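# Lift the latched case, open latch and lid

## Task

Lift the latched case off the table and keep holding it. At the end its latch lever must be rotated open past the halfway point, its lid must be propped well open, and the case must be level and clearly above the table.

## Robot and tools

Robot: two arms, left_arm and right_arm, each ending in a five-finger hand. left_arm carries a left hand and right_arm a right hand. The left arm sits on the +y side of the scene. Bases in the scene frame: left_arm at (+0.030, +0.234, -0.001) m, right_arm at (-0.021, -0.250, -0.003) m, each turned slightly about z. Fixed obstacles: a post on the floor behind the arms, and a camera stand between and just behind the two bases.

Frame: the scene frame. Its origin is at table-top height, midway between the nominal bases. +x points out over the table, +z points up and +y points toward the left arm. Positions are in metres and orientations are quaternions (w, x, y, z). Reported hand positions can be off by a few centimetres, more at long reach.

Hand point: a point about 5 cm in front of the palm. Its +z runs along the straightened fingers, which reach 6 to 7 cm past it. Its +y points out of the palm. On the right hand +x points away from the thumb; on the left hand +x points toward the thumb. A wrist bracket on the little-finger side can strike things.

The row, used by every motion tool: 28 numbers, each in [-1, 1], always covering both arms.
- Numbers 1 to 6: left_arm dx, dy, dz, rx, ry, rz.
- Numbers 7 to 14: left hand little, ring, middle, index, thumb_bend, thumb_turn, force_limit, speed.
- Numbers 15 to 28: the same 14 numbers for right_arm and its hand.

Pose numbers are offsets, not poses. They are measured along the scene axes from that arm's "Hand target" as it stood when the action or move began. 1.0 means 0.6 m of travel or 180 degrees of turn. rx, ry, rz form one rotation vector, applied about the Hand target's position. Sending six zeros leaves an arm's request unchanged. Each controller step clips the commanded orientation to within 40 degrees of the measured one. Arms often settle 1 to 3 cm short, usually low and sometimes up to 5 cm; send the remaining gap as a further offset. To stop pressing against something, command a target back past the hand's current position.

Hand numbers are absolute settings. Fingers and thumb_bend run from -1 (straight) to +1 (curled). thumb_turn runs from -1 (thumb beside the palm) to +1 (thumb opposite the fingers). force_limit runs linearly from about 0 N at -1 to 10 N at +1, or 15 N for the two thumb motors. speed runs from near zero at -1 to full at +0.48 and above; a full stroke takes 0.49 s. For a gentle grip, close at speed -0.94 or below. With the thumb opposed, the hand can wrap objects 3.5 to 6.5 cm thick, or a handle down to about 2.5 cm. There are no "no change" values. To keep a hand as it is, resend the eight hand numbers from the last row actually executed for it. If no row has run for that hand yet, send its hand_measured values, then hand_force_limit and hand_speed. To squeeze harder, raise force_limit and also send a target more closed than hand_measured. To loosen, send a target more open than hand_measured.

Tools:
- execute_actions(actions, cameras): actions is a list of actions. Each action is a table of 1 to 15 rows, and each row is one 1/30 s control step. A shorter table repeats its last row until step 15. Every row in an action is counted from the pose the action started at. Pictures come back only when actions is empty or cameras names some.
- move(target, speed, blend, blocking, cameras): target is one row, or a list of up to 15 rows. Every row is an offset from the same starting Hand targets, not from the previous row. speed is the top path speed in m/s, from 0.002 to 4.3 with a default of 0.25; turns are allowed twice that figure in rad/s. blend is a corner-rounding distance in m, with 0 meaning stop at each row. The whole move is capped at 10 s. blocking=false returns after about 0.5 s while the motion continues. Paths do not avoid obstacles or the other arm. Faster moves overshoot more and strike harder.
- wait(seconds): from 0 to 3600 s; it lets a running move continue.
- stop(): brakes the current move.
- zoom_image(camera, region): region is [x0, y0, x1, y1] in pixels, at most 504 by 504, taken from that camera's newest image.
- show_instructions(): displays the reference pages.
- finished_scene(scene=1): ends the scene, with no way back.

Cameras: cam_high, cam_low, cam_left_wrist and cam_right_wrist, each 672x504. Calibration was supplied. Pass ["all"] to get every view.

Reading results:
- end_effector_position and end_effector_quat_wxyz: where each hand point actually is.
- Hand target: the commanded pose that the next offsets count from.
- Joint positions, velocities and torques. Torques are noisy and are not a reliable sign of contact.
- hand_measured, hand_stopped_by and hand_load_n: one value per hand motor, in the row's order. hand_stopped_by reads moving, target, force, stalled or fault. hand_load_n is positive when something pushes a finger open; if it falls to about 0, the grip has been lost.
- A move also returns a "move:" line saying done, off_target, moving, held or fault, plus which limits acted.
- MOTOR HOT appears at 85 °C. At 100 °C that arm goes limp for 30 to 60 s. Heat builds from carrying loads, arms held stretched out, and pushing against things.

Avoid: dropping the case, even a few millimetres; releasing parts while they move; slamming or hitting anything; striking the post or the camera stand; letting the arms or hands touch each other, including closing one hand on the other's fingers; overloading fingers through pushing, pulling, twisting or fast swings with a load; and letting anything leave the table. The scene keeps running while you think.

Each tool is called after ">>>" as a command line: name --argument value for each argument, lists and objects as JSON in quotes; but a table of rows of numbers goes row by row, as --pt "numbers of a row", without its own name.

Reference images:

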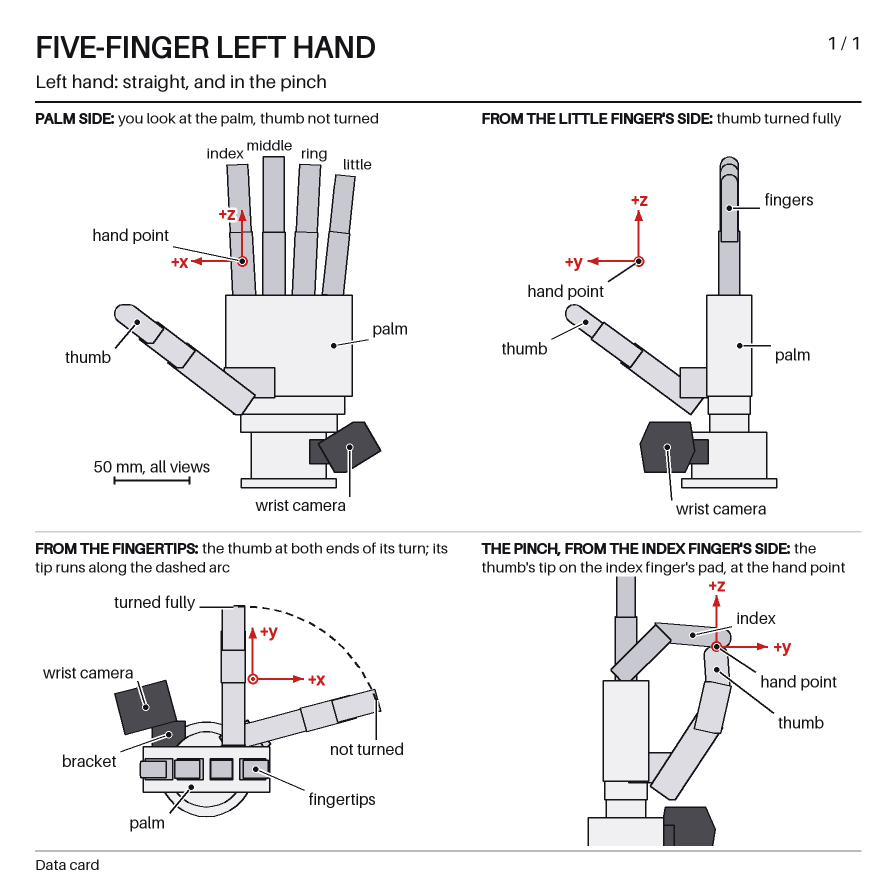

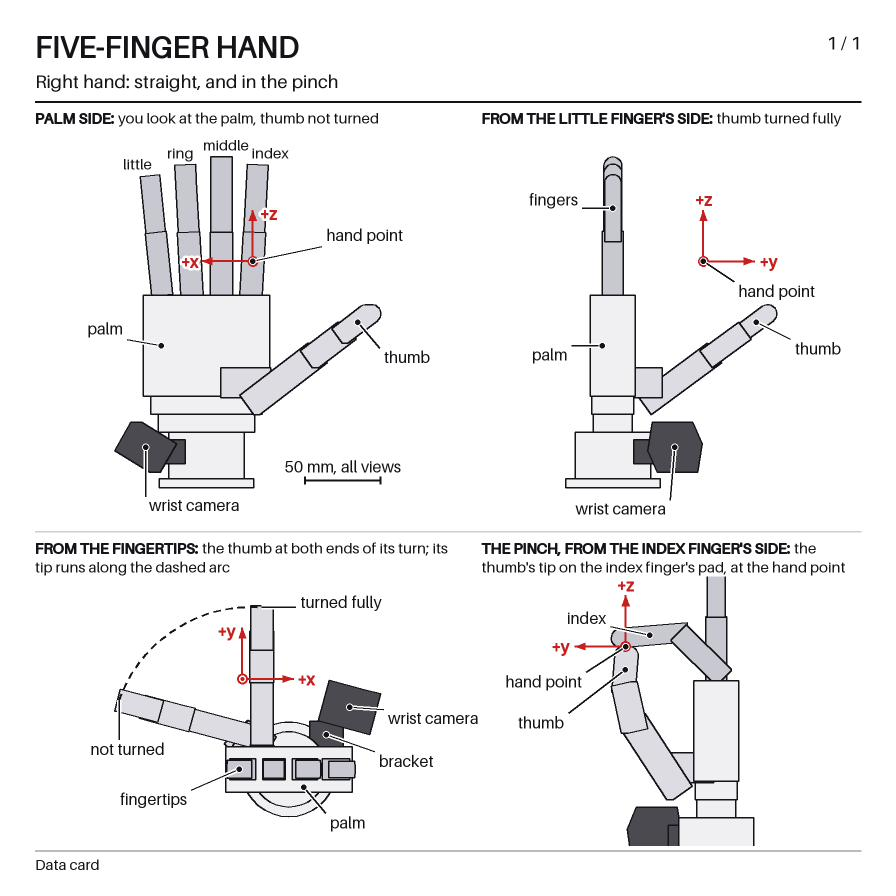

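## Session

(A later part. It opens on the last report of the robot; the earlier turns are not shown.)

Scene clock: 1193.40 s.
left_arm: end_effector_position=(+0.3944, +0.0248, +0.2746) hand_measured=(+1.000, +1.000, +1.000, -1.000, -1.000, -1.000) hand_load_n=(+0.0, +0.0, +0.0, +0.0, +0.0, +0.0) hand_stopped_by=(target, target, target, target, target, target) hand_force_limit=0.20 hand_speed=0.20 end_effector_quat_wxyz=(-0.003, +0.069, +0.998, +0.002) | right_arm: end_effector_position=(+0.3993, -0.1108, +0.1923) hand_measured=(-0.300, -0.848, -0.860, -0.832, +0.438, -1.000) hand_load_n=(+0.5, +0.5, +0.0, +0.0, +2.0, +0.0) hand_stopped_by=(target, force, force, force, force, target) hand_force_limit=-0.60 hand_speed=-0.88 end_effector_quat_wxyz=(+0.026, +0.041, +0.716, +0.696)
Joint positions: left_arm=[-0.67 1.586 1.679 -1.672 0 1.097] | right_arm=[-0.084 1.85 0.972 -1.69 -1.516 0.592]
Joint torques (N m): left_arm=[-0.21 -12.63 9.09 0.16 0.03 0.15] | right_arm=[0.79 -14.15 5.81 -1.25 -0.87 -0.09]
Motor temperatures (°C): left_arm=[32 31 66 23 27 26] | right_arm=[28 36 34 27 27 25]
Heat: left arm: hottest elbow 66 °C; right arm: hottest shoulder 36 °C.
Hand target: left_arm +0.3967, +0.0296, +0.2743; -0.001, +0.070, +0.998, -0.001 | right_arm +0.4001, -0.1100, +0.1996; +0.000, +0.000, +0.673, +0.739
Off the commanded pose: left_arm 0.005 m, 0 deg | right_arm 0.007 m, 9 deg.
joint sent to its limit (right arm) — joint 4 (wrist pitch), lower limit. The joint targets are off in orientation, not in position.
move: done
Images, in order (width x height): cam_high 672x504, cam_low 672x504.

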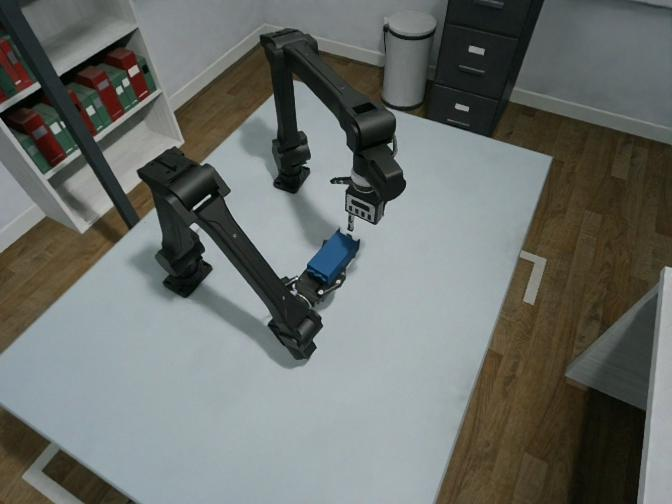

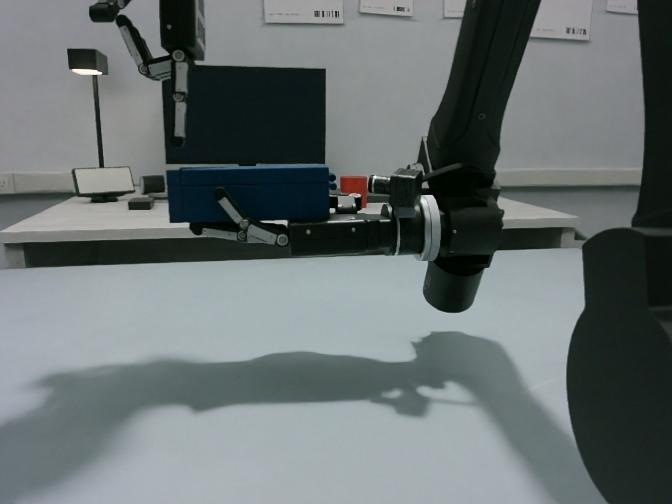

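>>> move --target '[0.002,-0.004,-0.022,0,0,0,1,1,1,-1,-1,-1,0.2,0.2,0,0,0,0,0,0,-0.3,-0.6,-0.6,-0.6,0.5,-1,-0.6,-0.88]' --speed 0.05 --cameras '["cam_low","cam_high"]'

>>> zoom_image --camera "cam_low" --region '[140, 100, 260, 200]'

>>> zoom_image --camera "cam_high" --region '[320, 200, 380, 260]'

Scene clock: 1199.03 s.
left_arm: end_effector_position=(+0.3961, +0.0236, +0.2632) hand_measured=(+1.000, +1.000, +1.000, -1.000, -1.000, -1.000) hand_load_n=(+0.0, +0.5, +0.0, +0.0, +0.0, +0.0) hand_stopped_by=(target, target, target, target, target, target) hand_force_limit=0.20 hand_speed=0.20 end_effector_quat_wxyz=(-0.001, +0.070, +0.998, +0.001) | right_arm: end_effector_position=(+0.3993, -0.1108, +0.1923) hand_measured=(-0.300, -0.848, -0.860, -0.832, +0.438, -1.000) hand_load_n=(+0.5, +0.5, +0.0, +0.0, +2.0, +0.0) hand_stopped_by=(target, force, force, force, force, target) hand_force_limit=-0.60 hand_speed=-0.88 end_effector_quat_wxyz=(+0.026, +0.041, +0.716, +0.696)
Joint positions: left_arm=[-0.67 1.586 1.649 -1.638 0 1.097] | right_arm=[-0.084 1.85 0.972 -1.69 -1.516 0.592]
Joint torques (N m): left_arm=[-0.56 -12.34 9.09 0.23 0.03 0.13] | right_arm=[1.14 -14.56 5.85 -1.33 -0.89 -0.08]
Motor temperatures (°C): left_arm=[32 32 65 23 27 26] | right_arm=[28 36 34 27 27 25]
Heat: left arm: hottest elbow 65 °C; right arm: hottest shoulder 36 °C.
Hand target: left_arm +0.3978, +0.0272, +0.2610; -0.001, +0.070, +0.998, -0.001 | right_arm +0.4001, -0.1100, +0.1996; +0.000, +0.000, +0.673, +0.739
Off the commanded pose: left_arm 0.004 m, 0 deg | right_arm 0.007 m, 9 deg.
joint sent to its limit (right arm) — joint 4 (wrist pitch), lower limit. The joint targets are off in orientation, not in position.
move: done
Images, in order (width x height): cam_high 672x504, cam_low 672x504.

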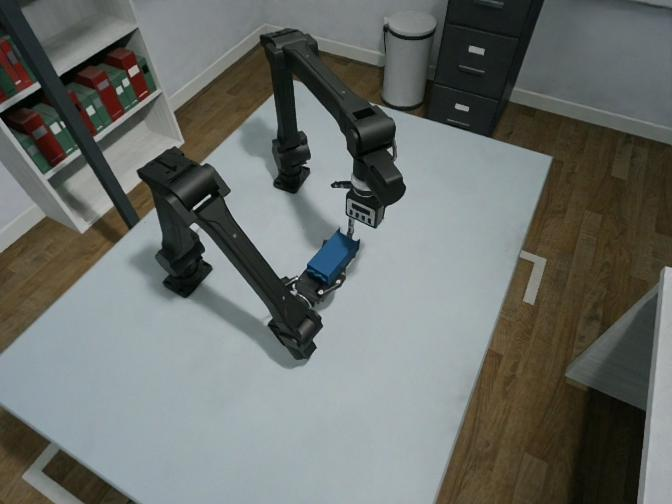

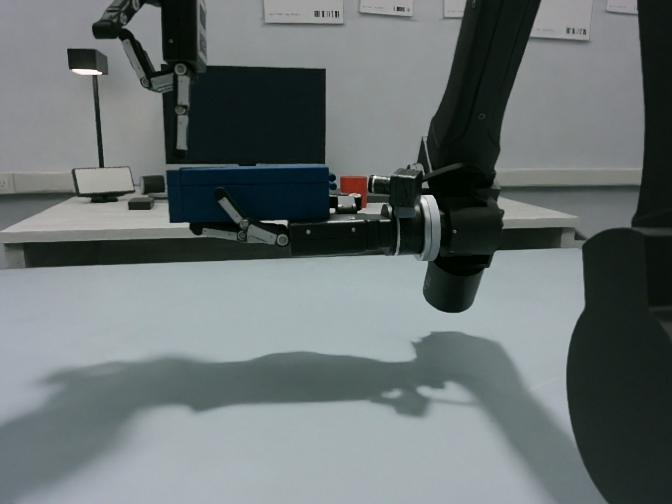

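Scaled by 4.200 from the camera's image (finer frame: 960x720).

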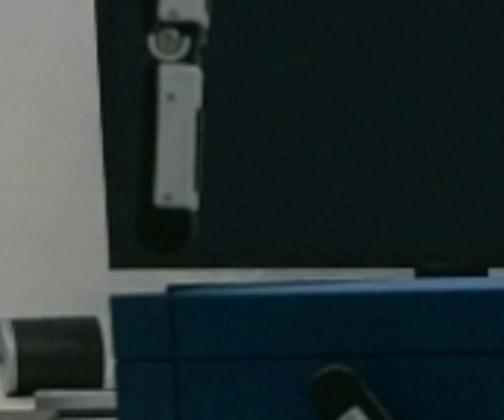

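Scaled by 8.400 from the camera's image (finer frame: 960x720).

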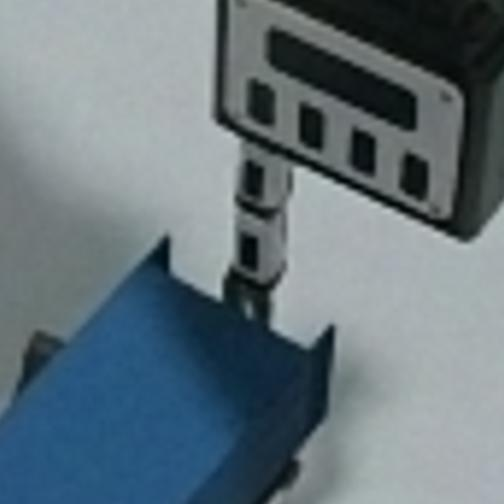

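>>> move --target '[-0.006,-0.010,-0.016,0,0,0,1,1,1,-1,-1,-1,0.2,0.2,0,0,0,0,0,0,-0.3,-0.6,-0.6,-0.6,0.5,-1,-0.6,-0.88]' --speed 0.05 --cameras '["cam_low","cam_high"]'

>>> zoom_image --camera "cam_low" --region '[140, 100, 260, 200]'

>>> zoom_image --camera "cam_high" --region '[320, 200, 380, 260]'

Scene clock: 1203.23 s.
left_arm: end_effector_position=(+0.3966, +0.0234, +0.2536) hand_measured=(+1.000, +1.000, +1.000, -1.000, -1.000, -1.000) hand_load_n=(+0.0, +0.0, +0.0, +0.0, -0.5, +0.0) hand_stopped_by=(target, target, target, target, target, target) hand_force_limit=0.20 hand_speed=0.20 end_effector_quat_wxyz=(-0.001, +0.070, +0.998, +0.001) | right_arm: end_effector_position=(+0.3993, -0.1108, +0.1923) hand_measured=(-0.300, -0.848, -0.860, -0.832, +0.438, -1.000) hand_load_n=(+0.0, +0.5, +0.0, +0.0, +2.0, +0.0) hand_stopped_by=(target, force, force, force, force, target) hand_force_limit=-0.60 hand_speed=-0.88 end_effector_quat_wxyz=(+0.026, +0.041, +0.716, +0.696)
Joint positions: left_arm=[-0.67 1.586 1.624 -1.613 0 1.097] | right_arm=[-0.084 1.85 0.972 -1.69 -1.516 0.592]
Joint torques (N m): left_arm=[-1.73 -12.4 9.16 0.13 0.04 0] | right_arm=[1.14 -14.27 5.89 -1.35 -0.9 -0.09]
Motor temperatures (°C): left_arm=[32 32 65 23 27 26] | right_arm=[28 36 34 27 27 25]
Heat: left arm: hottest elbow 65 °C; right arm: hottest shoulder 36 °C.
Hand target: left_arm +0.3942, +0.0212, +0.2514; -0.001, +0.070, +0.998, -0.001 | right_arm +0.4001, -0.1100, +0.1996; +0.000, +0.000, +0.673, +0.739
Off the commanded pose: left_arm 0.004 m, 0 deg | right_arm 0.007 m, 9 deg.
joint sent to its limit (right arm) — joint 4 (wrist pitch), lower limit. The joint targets are off in orientation, not in position.
move: done
Images, in order (width x height): cam_high 672x504, cam_low 672x504.

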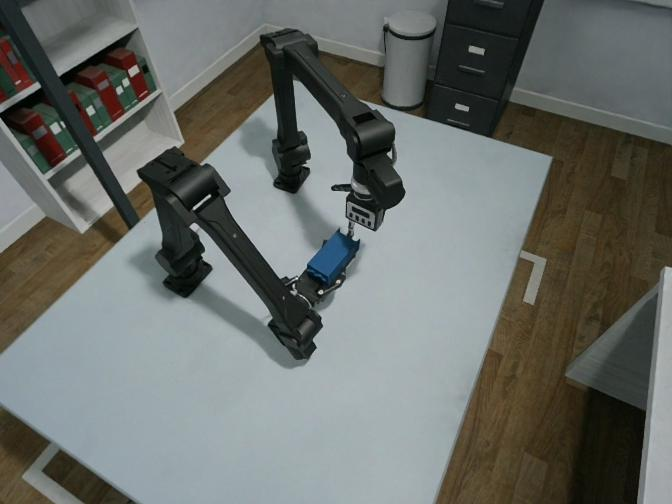

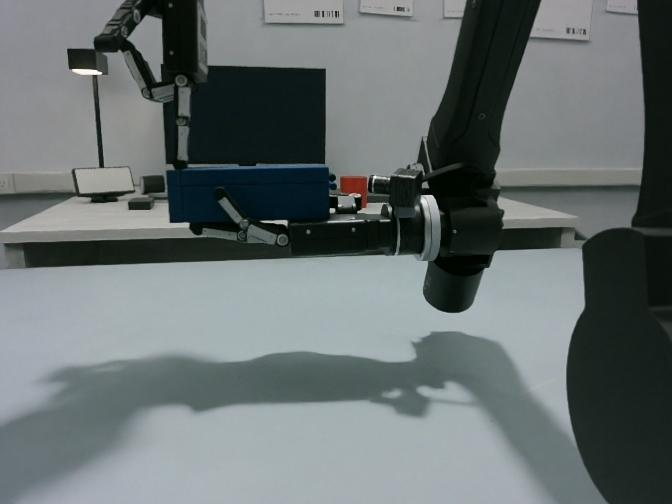

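Scaled by 4.200 from the camera's image (finer frame: 960x720).

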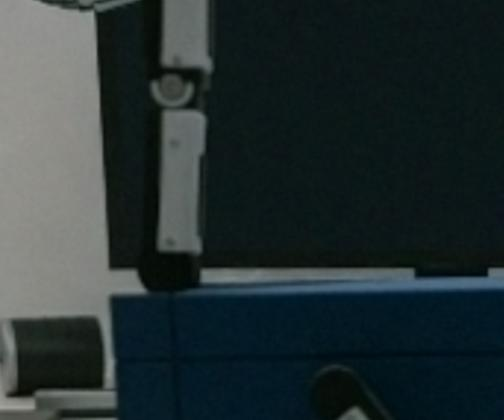

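Scaled by 8.400 from the camera's image (finer frame: 960x720).

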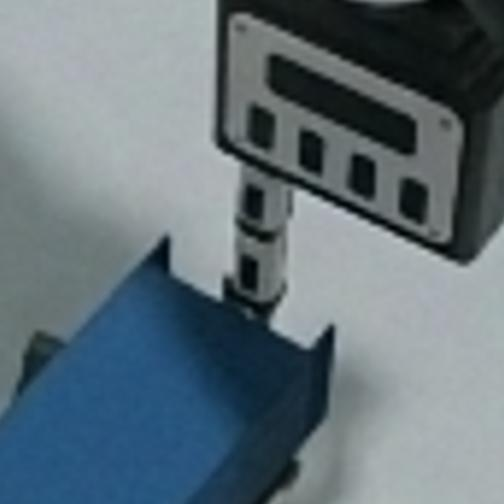

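>>> move --target '[0.0,0.004,-0.012,0,0,0,1,1,1,-1,-1,-1,0.2,0.2,0,0,0,0,0,0,-0.3,-0.6,-0.6,-0.6,0.5,-1,-0.6,-0.88]' --speed 0.05 --cameras '["cam_low","cam_high"]'

>>> zoom_image --camera "cam_low" --region '[140, 100, 260, 200]'

>>> zoom_image --camera "cam_high" --region '[320, 200, 380, 260]'

Scene clock: 1208.33 s.
left_arm: end_effector_position=(+0.3962, +0.0234, +0.2485) hand_measured=(+1.000, +1.000, +1.000, -1.000, -1.000, -1.000) hand_load_n=(+0.0, +0.0, +0.0, +0.0, +0.0, +0.0) hand_stopped_by=(target, target, target, target, target, target) hand_force_limit=0.20 hand_speed=0.20 end_effector_quat_wxyz=(+0.001, +0.070, +0.998, -0.001) | right_arm: end_effector_position=(+0.3991, -0.1107, +0.1922) hand_measured=(-0.300, -0.850, -0.860, -0.832, +0.438, -1.000) hand_load_n=(+0.0, +2.0, +0.0, +1.5, +2.0, +0.0) hand_stopped_by=(target, force, force, force, force, target) hand_force_limit=-0.60 hand_speed=-0.88 end_effector_quat_wxyz=(+0.026, +0.041, +0.716, +0.696)
Joint positions: left_arm=[-0.67 1.581 1.606 -1.594 0.001 1.097] | right_arm=[-0.084 1.85 0.971 -1.69 -1.516 0.592]
Joint torques (N m): left_arm=[-1.32 -12.16 8.62 0.16 0 0.04] | right_arm=[0.79 -14.27 5.85 -1.37 -0.88 -0.08]
Motor temperatures (°C): left_arm=[32 32 64 23 27 26] | right_arm=[28 36 34 27 27 25]
Heat: left arm: hottest elbow 64 °C; right arm: hottest shoulder 36 °C.
Hand target: left_arm +0.3942, +0.0236, +0.2442; -0.001, +0.070, +0.998, -0.001 | right_arm +0.4002, -0.1100, +0.1996; +0.000, +0.000, +0.673, +0.739
Off the commanded pose: left_arm 0.005 m, 0 deg | right_arm 0.008 m, 9 deg.
joint sent to its limit (right arm) — joint 4 (wrist pitch), lower limit. The joint targets are off in orientation, not in position.
move: done
Images, in order (width x height): cam_high 672x504, cam_low 672x504.

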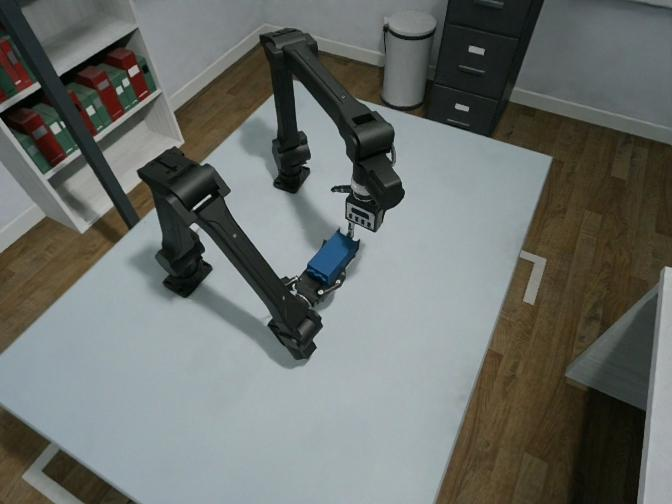

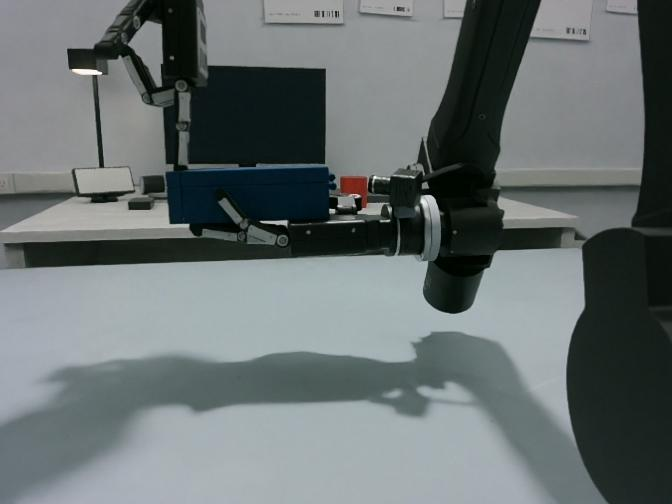

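Scaled by 4.200 from the camera's image (finer frame: 960x720).

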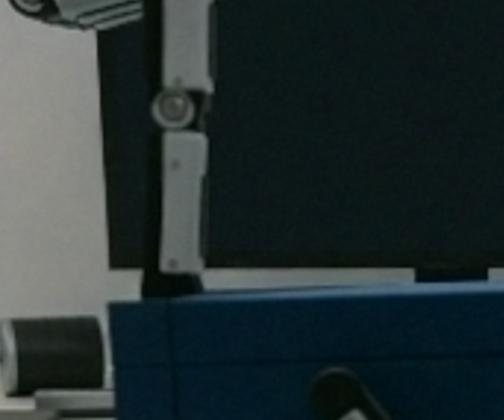

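Scaled by 8.400 from the camera's image (finer frame: 960x720).

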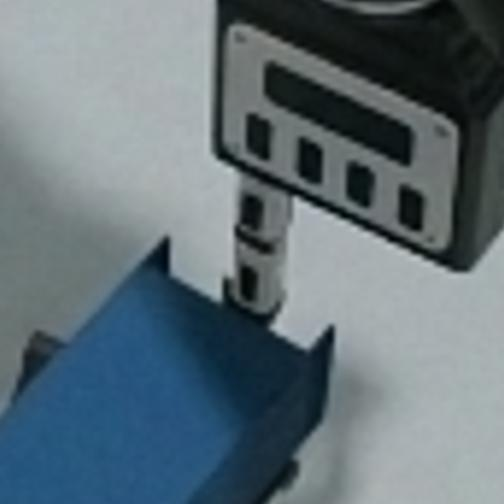

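>>> move --target '[0.0,0.014,-0.010,0,0,0,1,1,1,-1,-1,-1,0.2,0.2,0,0,0,0,0,0,-0.3,-0.6,-0.6,-0.6,0.5,-1,-0.6,-0.88]' --speed 0.05 --cameras '["cam_low","cam_high"]'

>>> zoom_image --camera "cam_low" --region '[140, 100, 260, 200]'

>>> zoom_image --camera "cam_high" --region '[320, 200, 380, 260]'

Scene clock: 1212.13 s.
left_arm: end_effector_position=(+0.3943, +0.0254, +0.2462) hand_measured=(+1.000, +1.000, +1.000, -1.000, -1.000, -1.000) hand_load_n=(+0.0, +0.0, +0.0, +0.0, +0.0, +0.0) hand_stopped_by=(target, target, target, target, target, target) hand_force_limit=0.20 hand_speed=0.20 end_effector_quat_wxyz=(+0.007, +0.069, +0.998, -0.004) | right_arm: end_effector_position=(+0.3985, -0.1104, +0.1917) hand_measured=(-0.300, -0.850, -0.860, -0.832, +0.438, -1.000) hand_load_n=(+0.5, +2.5, +0.5, +1.5, +2.0, +0.0) hand_stopped_by=(target, force, force, force, force, target) hand_force_limit=-0.60 hand_speed=-0.88 end_effector_quat_wxyz=(+0.025, +0.040, +0.717, +0.695)
Joint positions: left_arm=[-0.669 1.563 1.581 -1.573 0.001 1.098] | right_arm=[-0.084 1.85 0.971 -1.69 -1.512 0.592]
Joint torques (N m): left_arm=[-0.38 -11.63 8.21 0.12 0.01 0.15] | right_arm=[0.73 -14.45 5.82 -1.26 -1.06 -0.08]
Motor temperatures (°C): left_arm=[32 32 64 23 27 26] | right_arm=[28 36 34 27 27 25]
Heat: left arm: hottest elbow 64 °C; right arm: hottest shoulder 36 °C.
Hand target: left_arm +0.3943, +0.0319, +0.2383; -0.001, +0.070, +0.998, -0.001 | right_arm +0.4001, -0.1100, +0.1996; +0.000, +0.000, +0.673, +0.739
Off the commanded pose: left_arm 0.010 m, 1 deg | right_arm 0.008 m, 9 deg.
joint sent to its limit (right arm) — joint 4 (wrist pitch), lower limit. The joint targets are off in orientation, not in position.
move: done
Images, in order (width x height): cam_high 672x504, cam_low 672x504.

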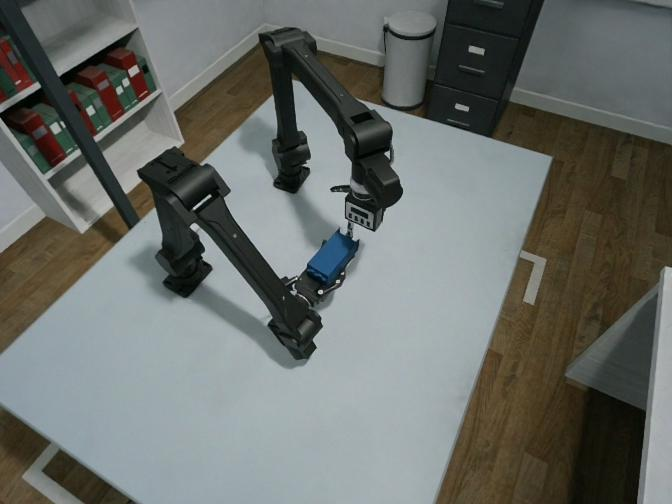

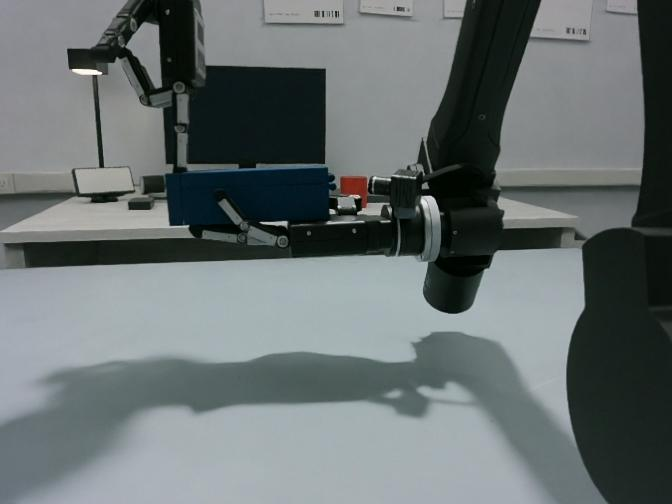

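Scaled by 4.200 from the camera's image (finer frame: 960x720).

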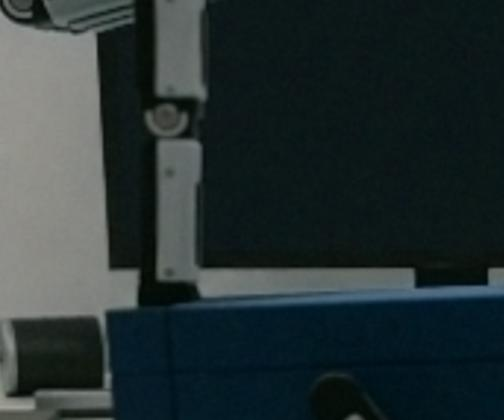

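Scaled by 8.400 from the camera's image (finer frame: 960x720).

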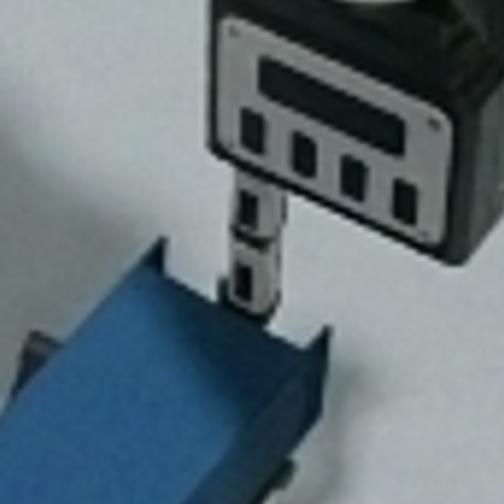

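>>> move --target '[0.003,0.017,0.003,0,0,0,1,1,1,-1,-1,-1,0.2,0.2,0,0,0,0,0,0,-0.3,-0.6,-0.6,-0.6,0.5,-1,-0.6,-0.88]' --speed 0.05 --cameras '["cam_low","cam_high"]'

>>> zoom_image --camera "cam_low" --region '[140, 100, 260, 200]'

>>> zoom_image --camera "cam_high" --region '[320, 200, 380, 260]'

Scene clock: 1217.13 s.
left_arm: end_effector_position=(+0.3946, +0.0313, +0.2460) hand_measured=(+1.000, +1.000, +1.000, -1.000, -1.000, -1.000) hand_load_n=(+0.0, +0.0, +0.0, +0.0, +0.0, +0.0) hand_stopped_by=(target, target, target, target, target, target) hand_force_limit=0.20 hand_speed=0.20 end_effector_quat_wxyz=(+0.004, +0.071, +0.997, -0.007) | right_arm: end_effector_position=(+0.3982, -0.1099, +0.1917) hand_measured=(-0.300, -0.850, -0.860, -0.832, +0.438, -1.000) hand_load_n=(+0.0, +3.0, +1.0, +2.0, +2.0, +0.0) hand_stopped_by=(target, force, force, force, force, target) hand_force_limit=-0.60 hand_speed=-0.88 end_effector_quat_wxyz=(+0.024, +0.039, +0.717, +0.695)
Joint positions: left_arm=[-0.656 1.556 1.573 -1.573 0.008 1.113] | right_arm=[-0.083 1.85 0.971 -1.69 -1.511 0.592]
Joint torques (N m): left_arm=[0.26 -11.87 8.25 0.02 -0.28 0.2] | right_arm=[0.67 -14.27 5.83 -1.25 -1.07 -0.09]
Motor temperatures (°C): left_arm=[32 32 63 23 27 26] | right_arm=[28 36 34 27 27 25]
Heat: left arm: hottest elbow 63 °C; right arm: hottest shoulder 36 °C.
Hand target: left_arm +0.3962, +0.0422, +0.2401; -0.001, +0.070, +0.998, -0.001 | right_arm +0.4002, -0.1101, +0.1996; +0.000, +0.000, +0.673, +0.739
Off the commanded pose: left_arm 0.012 m, 1 deg | right_arm 0.008 m, 9 deg.
joint sent to its limit (right arm) — joint 4 (wrist pitch), lower limit. The joint targets are off in orientation, not in position.
move: off_target (left_arm)
Images, in order (width x height): cam_high 672x504, cam_low 672x504.

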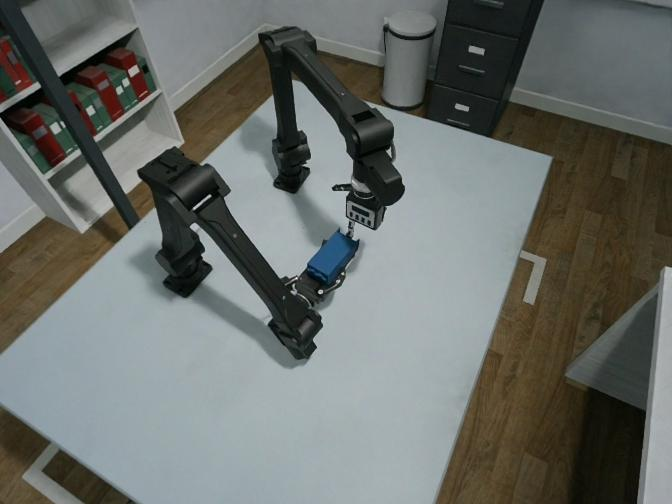

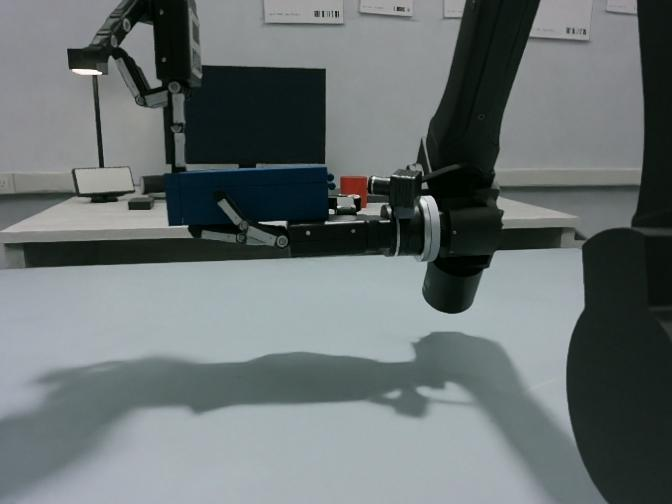

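Scaled by 4.200 from the camera's image (finer frame: 960x720).

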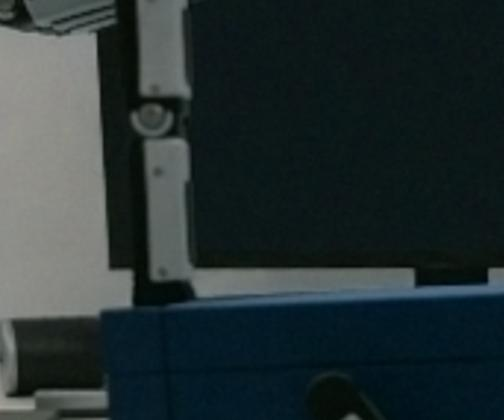

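Scaled by 8.400 from the camera's image (finer frame: 960x720).

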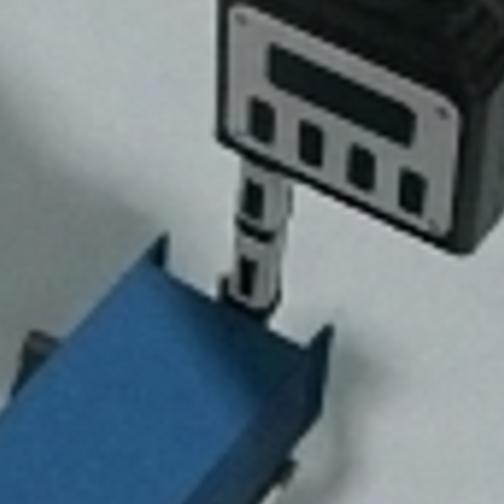

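>>> move --target '[0.0,0.006,-0.020,0,0,0,1,1,1,-1,-1,-1,0.2,0.2,0,0,0,0,0,0,-0.3,-0.6,-0.6,-0.6,0.5,-1,-0.6,-0.88]' --speed 0.05 --cameras '["cam_low","cam_high"]'

>>> zoom_image --camera "cam_low" --region '[140, 100, 260, 200]'

>>> zoom_image --camera "cam_high" --region '[320, 200, 380, 260]'

Scene clock: 1229.30 s.
left_arm: end_effector_position=(+0.3945, +0.0364, +0.2402) hand_measured=(+1.000, +1.000, +1.000, -1.000, -1.000, -1.000) hand_load_n=(+0.0, +0.0, +0.0, +0.0, -0.5, +0.0) hand_stopped_by=(target, target, target, target, target, target) hand_force_limit=0.20 hand_speed=0.20 end_effector_quat_wxyz=(+0.009, +0.071, +0.997, -0.010) | right_arm: end_effector_position=(+0.3972, -0.1096, +0.1910) hand_measured=(-0.300, -0.850, -0.860, -0.832, +0.438, -1.000) hand_load_n=(+0.0, +2.0, +3.0, +3.5, +1.0, +0.0) hand_stopped_by=(target, force, force, force, force, target) hand_force_limit=-0.60 hand_speed=-0.88 end_effector_quat_wxyz=(+0.023, +0.039, +0.718, +0.695)
Joint positions: left_arm=[-0.647 1.541 1.541 -1.547 0.008 1.124] | right_arm=[-0.083 1.85 0.969 -1.69 -1.509 0.592]
Joint torques (N m): left_arm=[0.09 -10.58 7.76 0.29 -0.29 0.14] | right_arm=[0.79 -14.45 6.08 -1.24 -1.17 -0.09]
Motor temperatures (°C): left_arm=[32 32 62 23 27 26] | right_arm=[28 36 34 26 27 25]
Heat: left arm: hottest elbow 62 °C; right arm: hottest shoulder 36 °C.
Hand target: left_arm +0.3961, +0.0458, +0.2280; -0.001, +0.070, +0.998, -0.001 | right_arm +0.4002, -0.1101, +0.1996; +0.000, +0.000, +0.673, +0.739
Off the commanded pose: left_arm 0.015 m, 1 deg | right_arm 0.009 m, 9 deg.
joint sent to its limit (right arm) — joint 4 (wrist pitch), lower limit. The joint targets are off in orientation, not in position.
move: off_target (left_arm)
Images, in order (width x height): cam_high 672x504, cam_low 672x504.

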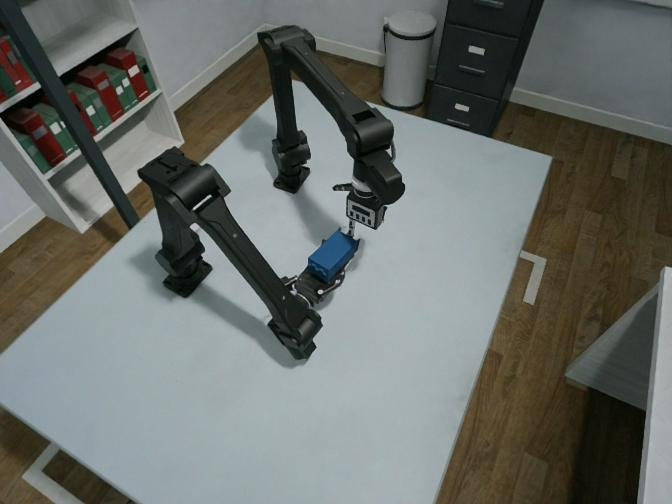

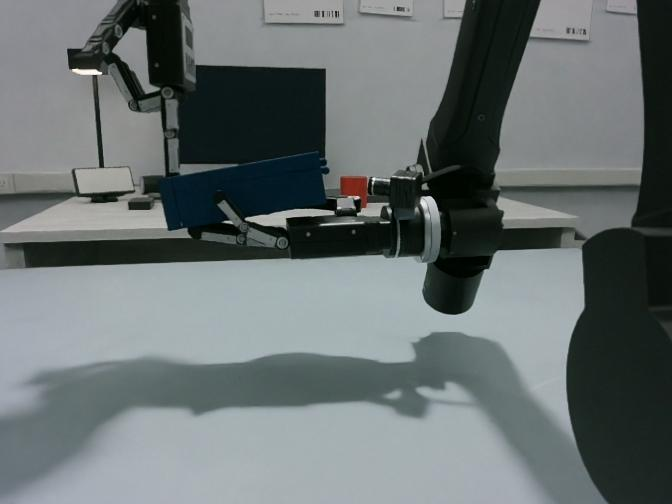

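Scaled by 4.200 from the camera's image (finer frame: 960x720).

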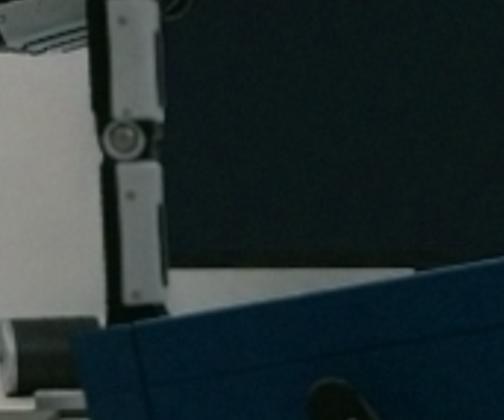

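Scaled by 8.400 from the camera's image (finer frame: 960x720).

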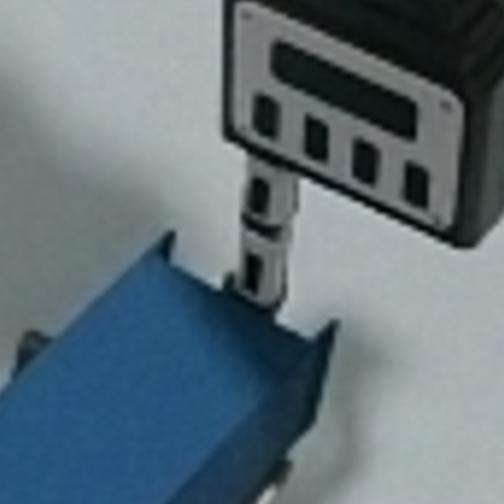

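>>> move --target '[0.0,-0.012,0.045,0,0,0,1,1,1,-1,-1,-1,0.2,0.2,0,0,0,0,0,0,-0.3,-0.6,-0.6,-0.6,0.5,-1,-0.6,-0.88]' --speed 0.02 --cameras '["cam_low","cam_high"]'

Scene clock: 1250.47 s.
left_arm: end_effector_position=(+0.3858, +0.0424, +0.2479) hand_measured=(+1.000, +1.000, +1.000, -1.000, -1.000, -1.000) hand_load_n=(+0.0, +0.0, +0.0, +0.0, +0.0, +0.0) hand_stopped_by=(target, target, target, target, target, target) hand_force_limit=0.20 hand_speed=0.20 end_effector_quat_wxyz=(-0.008, +0.072, +0.997, +0.000) | right_arm: end_effector_position=(+0.3978, -0.1098, +0.1916) hand_measured=(-0.300, -0.850, -0.860, -0.832, +0.438, -1.000) hand_load_n=(+0.5, +1.5, +0.5, +0.0, +0.5, +0.0) hand_stopped_by=(target, force, force, force, force, target) hand_force_limit=-0.60 hand_speed=-0.88 end_effector_quat_wxyz=(+0.025, +0.040, +0.717, +0.696)
Joint positions: left_arm=[-0.647 1.541 1.556 -1.601 0.007 1.124] | right_arm=[-0.083 1.85 0.969 -1.69 -1.514 0.589]
Joint torques (N m): left_arm=[-0.79 -9.99 13.2 -0.43 -0.26 0.05] | right_arm=[0.62 -14.33 6.11 -1.35 -0.97 -0.06]
Motor temperatures (°C): left_arm=[32 33 59 23 27 26] | right_arm=[28 36 34 26 28 25]
Heat: left arm: hottest elbow 59 °C; right arm: hottest shoulder 36 °C.
Hand target: left_arm +0.3961, +0.0385, +0.2550; -0.001, +0.070, +0.998, -0.001 | right_arm +0.4002, -0.1100, +0.1996; +0.000, +0.000, +0.673, +0.739
Off the commanded pose: left_arm 0.013 m, 1 deg | right_arm 0.008 m, 9 deg.
joint sent to its limit (right arm) — joint 4 (wrist pitch), lower limit. The joint targets are off in orientation, not in position.
move: off_target (left_arm)
Images, in order (width x height): cam_high 672x504, cam_low 672x504.

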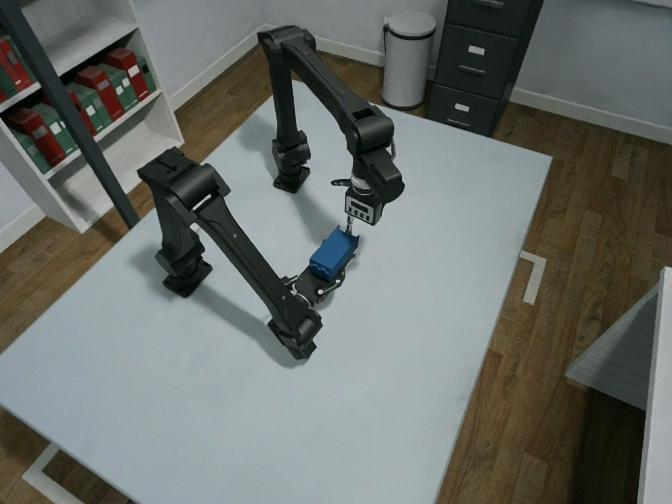

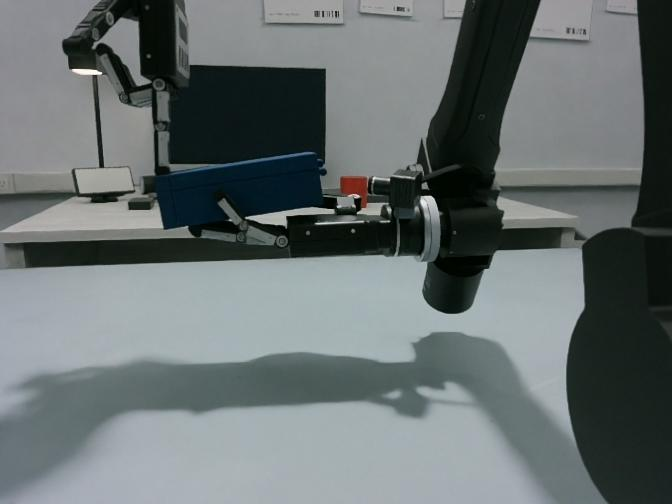

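>>> move --target '[0.0,-0.020,0.015,0,0,0,1,1,1,-1,-1,-1,0.2,0.2,0,0,0,0,0,0,-0.3,-0.6,-0.6,-0.6,0.5,-1,-0.6,-0.88]' --speed 0.02 --cameras '["cam_low","cam_high"]'

Scene clock: 1262.83 s.
left_arm: end_effector_position=(+0.3886, +0.0378, +0.2600) hand_measured=(+1.000, +1.000, +1.000, -1.000, -1.000, -1.000) hand_load_n=(+0.5, +0.0, +0.0, +0.5, -0.5, +0.0) hand_stopped_by=(target, target, target, target, target, target) hand_force_limit=0.20 hand_speed=0.20 end_effector_quat_wxyz=(-0.005, +0.071, +0.997, -0.001) | right_arm: end_effector_position=(+0.3981, -0.1099, +0.1918) hand_measured=(-0.300, -0.848, -0.860, -0.832, +0.438, -1.000) hand_load_n=(+0.5, +0.0, +0.0, +0.5, +0.5, +0.0) hand_stopped_by=(target, force, force, force, force, target) hand_force_limit=-0.60 hand_speed=-0.88 end_effector_quat_wxyz=(+0.026, +0.040, +0.716, +0.696)
Joint positions: left_arm=[-0.652 1.55 1.599 -1.628 0.007 1.118] | right_arm=[-0.083 1.85 0.969 -1.69 -1.516 0.589]
Joint torques (N m): left_arm=[-2.37 -9.76 13.41 -0.29 -0.23 -0.08] | right_arm=[0.79 -14.39 6.05 -1.28 -0.89 -0.06]
Motor temperatures (°C): left_arm=[32 33 61 23 27 26] | right_arm=[28 36 34 26 28 25]
Heat: left arm: hottest elbow 61 °C; right arm: hottest shoulder 36 °C.
Hand target: left_arm +0.3962, +0.0267, +0.2641; -0.001, +0.070, +0.998, -0.001 | right_arm +0.4002, -0.1100, +0.1996; +0.000, +0.000, +0.673, +0.739
Off the commanded pose: left_arm 0.014 m, 0 deg | right_arm 0.008 m, 9 deg.
joint sent to its limit (right arm) — joint 4 (wrist pitch), lower limit. The joint targets are off in orientation, not in position.
move: off_target (left_arm)
Images, in order (width x height): cam_high 672x504, cam_low 672x504.

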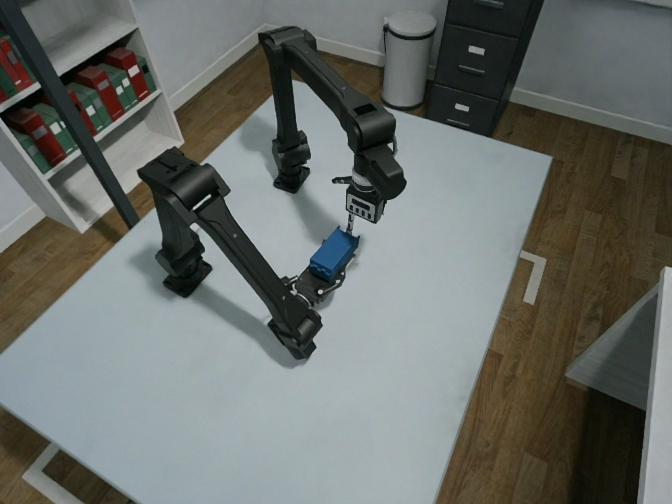

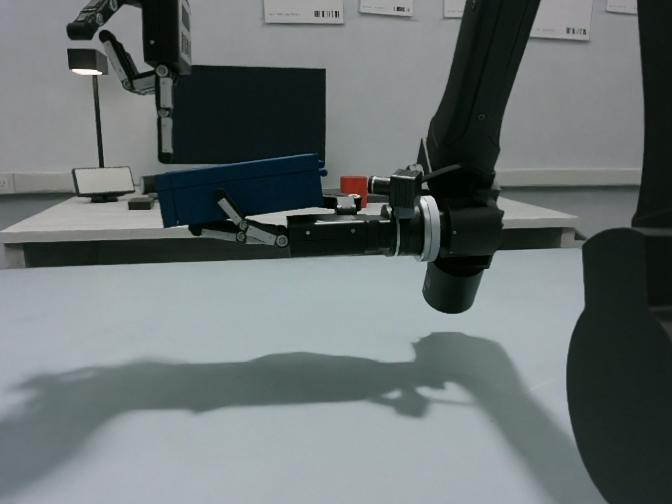

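>>> move --pt "0.0 0.0 0.09 0 0 0 1 1 1 -1 -1 -1 0.2 0.2 0 0 0 0 0 0 -0.3 -0.6 -0.6 -0.6 0.5 -1 -0.6 -0.88" --pt "-0.004 -0.18 0.09 0 0 0 1 1 1 -1 -1 -1 0.2 0.2 0 0 0 0 0 0 -0.3 -0.6 -0.6 -0.6 0.5 -1 -0.6 -0.88" --pt "-0.004 -0.18 0.05 0 0 0 1 1 1 -1 -1 -1 0.2 0.2 0 0 0 0 0 0 -0.3 -0.6 -0.6 -0.6 0.5 -1 -0.6 -0.88" --speed 0.12 --cameras '["cam_low","cam_high"]'

>>> zoom_image --camera "cam_high" --region '[270, 200, 390, 320]'

Scene clock: 1278.37 s.
left_arm: end_effector_position=(+0.3922, -0.0748, +0.3007) hand_measured=(+1.000, +1.000, +1.000, -1.000, -1.000, -1.000) hand_load_n=(+0.0, +0.0, +0.0, +0.0, +0.0, +0.0) hand_stopped_by=(target, target, target, target, target, target) hand_force_limit=0.20 hand_speed=0.20 end_effector_quat_wxyz=(+0.037, +0.076, +0.996, -0.026) | right_arm: end_effector_position=(+0.3981, -0.1099, +0.1918) hand_measured=(-0.300, -0.848, -0.860, -0.832, +0.438, -1.000) hand_load_n=(+0.5, +0.0, +0.0, +0.5, +0.5, +0.0) hand_stopped_by=(target, force, force, force, force, target) hand_force_limit=-0.60 hand_speed=-0.88 end_effector_quat_wxyz=(+0.026, +0.040, +0.716, +0.696)
Joint positions: left_arm=[-0.829 1.696 1.898 -1.683 -0.007 0.95] | right_arm=[-0.083 1.85 0.969 -1.69 -1.516 0.589]
Joint torques (N m): left_arm=[-1.67 -11.75 11.08 -0.24 0.08 -0.08] | right_arm=[1.03 -14.56 6.04 -1.24 -0.88 -0.06]
Motor temperatures (°C): left_arm=[32 33 66 23 27 26] | right_arm=[28 36 34 26 28 25]
Heat: left arm: hottest elbow 66 °C; right arm: hottest shoulder 36 °C.
Hand target: left_arm +0.3937, -0.0813, +0.2939; -0.001, +0.070, +0.998, -0.001 | right_arm +0.4002, -0.1100, +0.1996; +0.000, +0.000, +0.673, +0.739
Off the commanded pose: left_arm 0.009 m, 5 deg | right_arm 0.008 m, 9 deg.
joint sent to its limit (left arm) — joint 4 (wrist pitch), lower limit. The joint targets are off in orientation, not in position.
joint sent to its limit (right arm) — joint 4 (wrist pitch), lower limit. The joint targets are off in orientation, not in position.
move: off_target (left_arm)
Images, in order (width x height): cam_high 672x504, cam_low 672x504.

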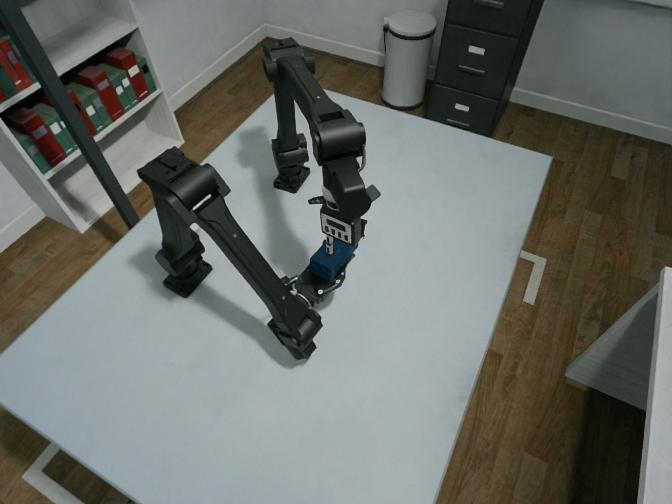

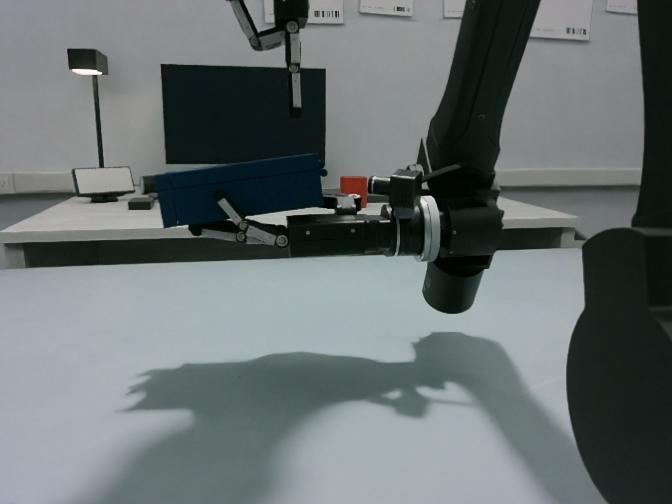

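Scaled by 4.200 from the camera's image (finer frame: 960x720).

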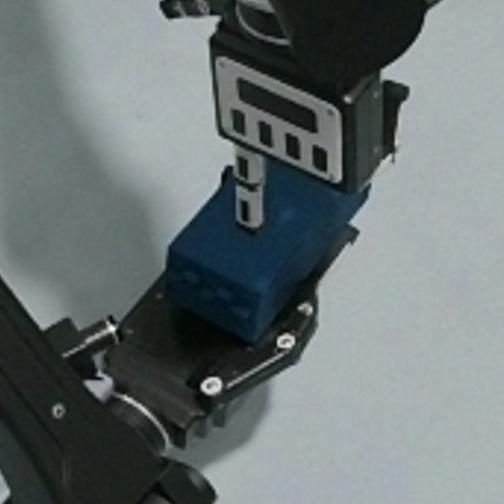

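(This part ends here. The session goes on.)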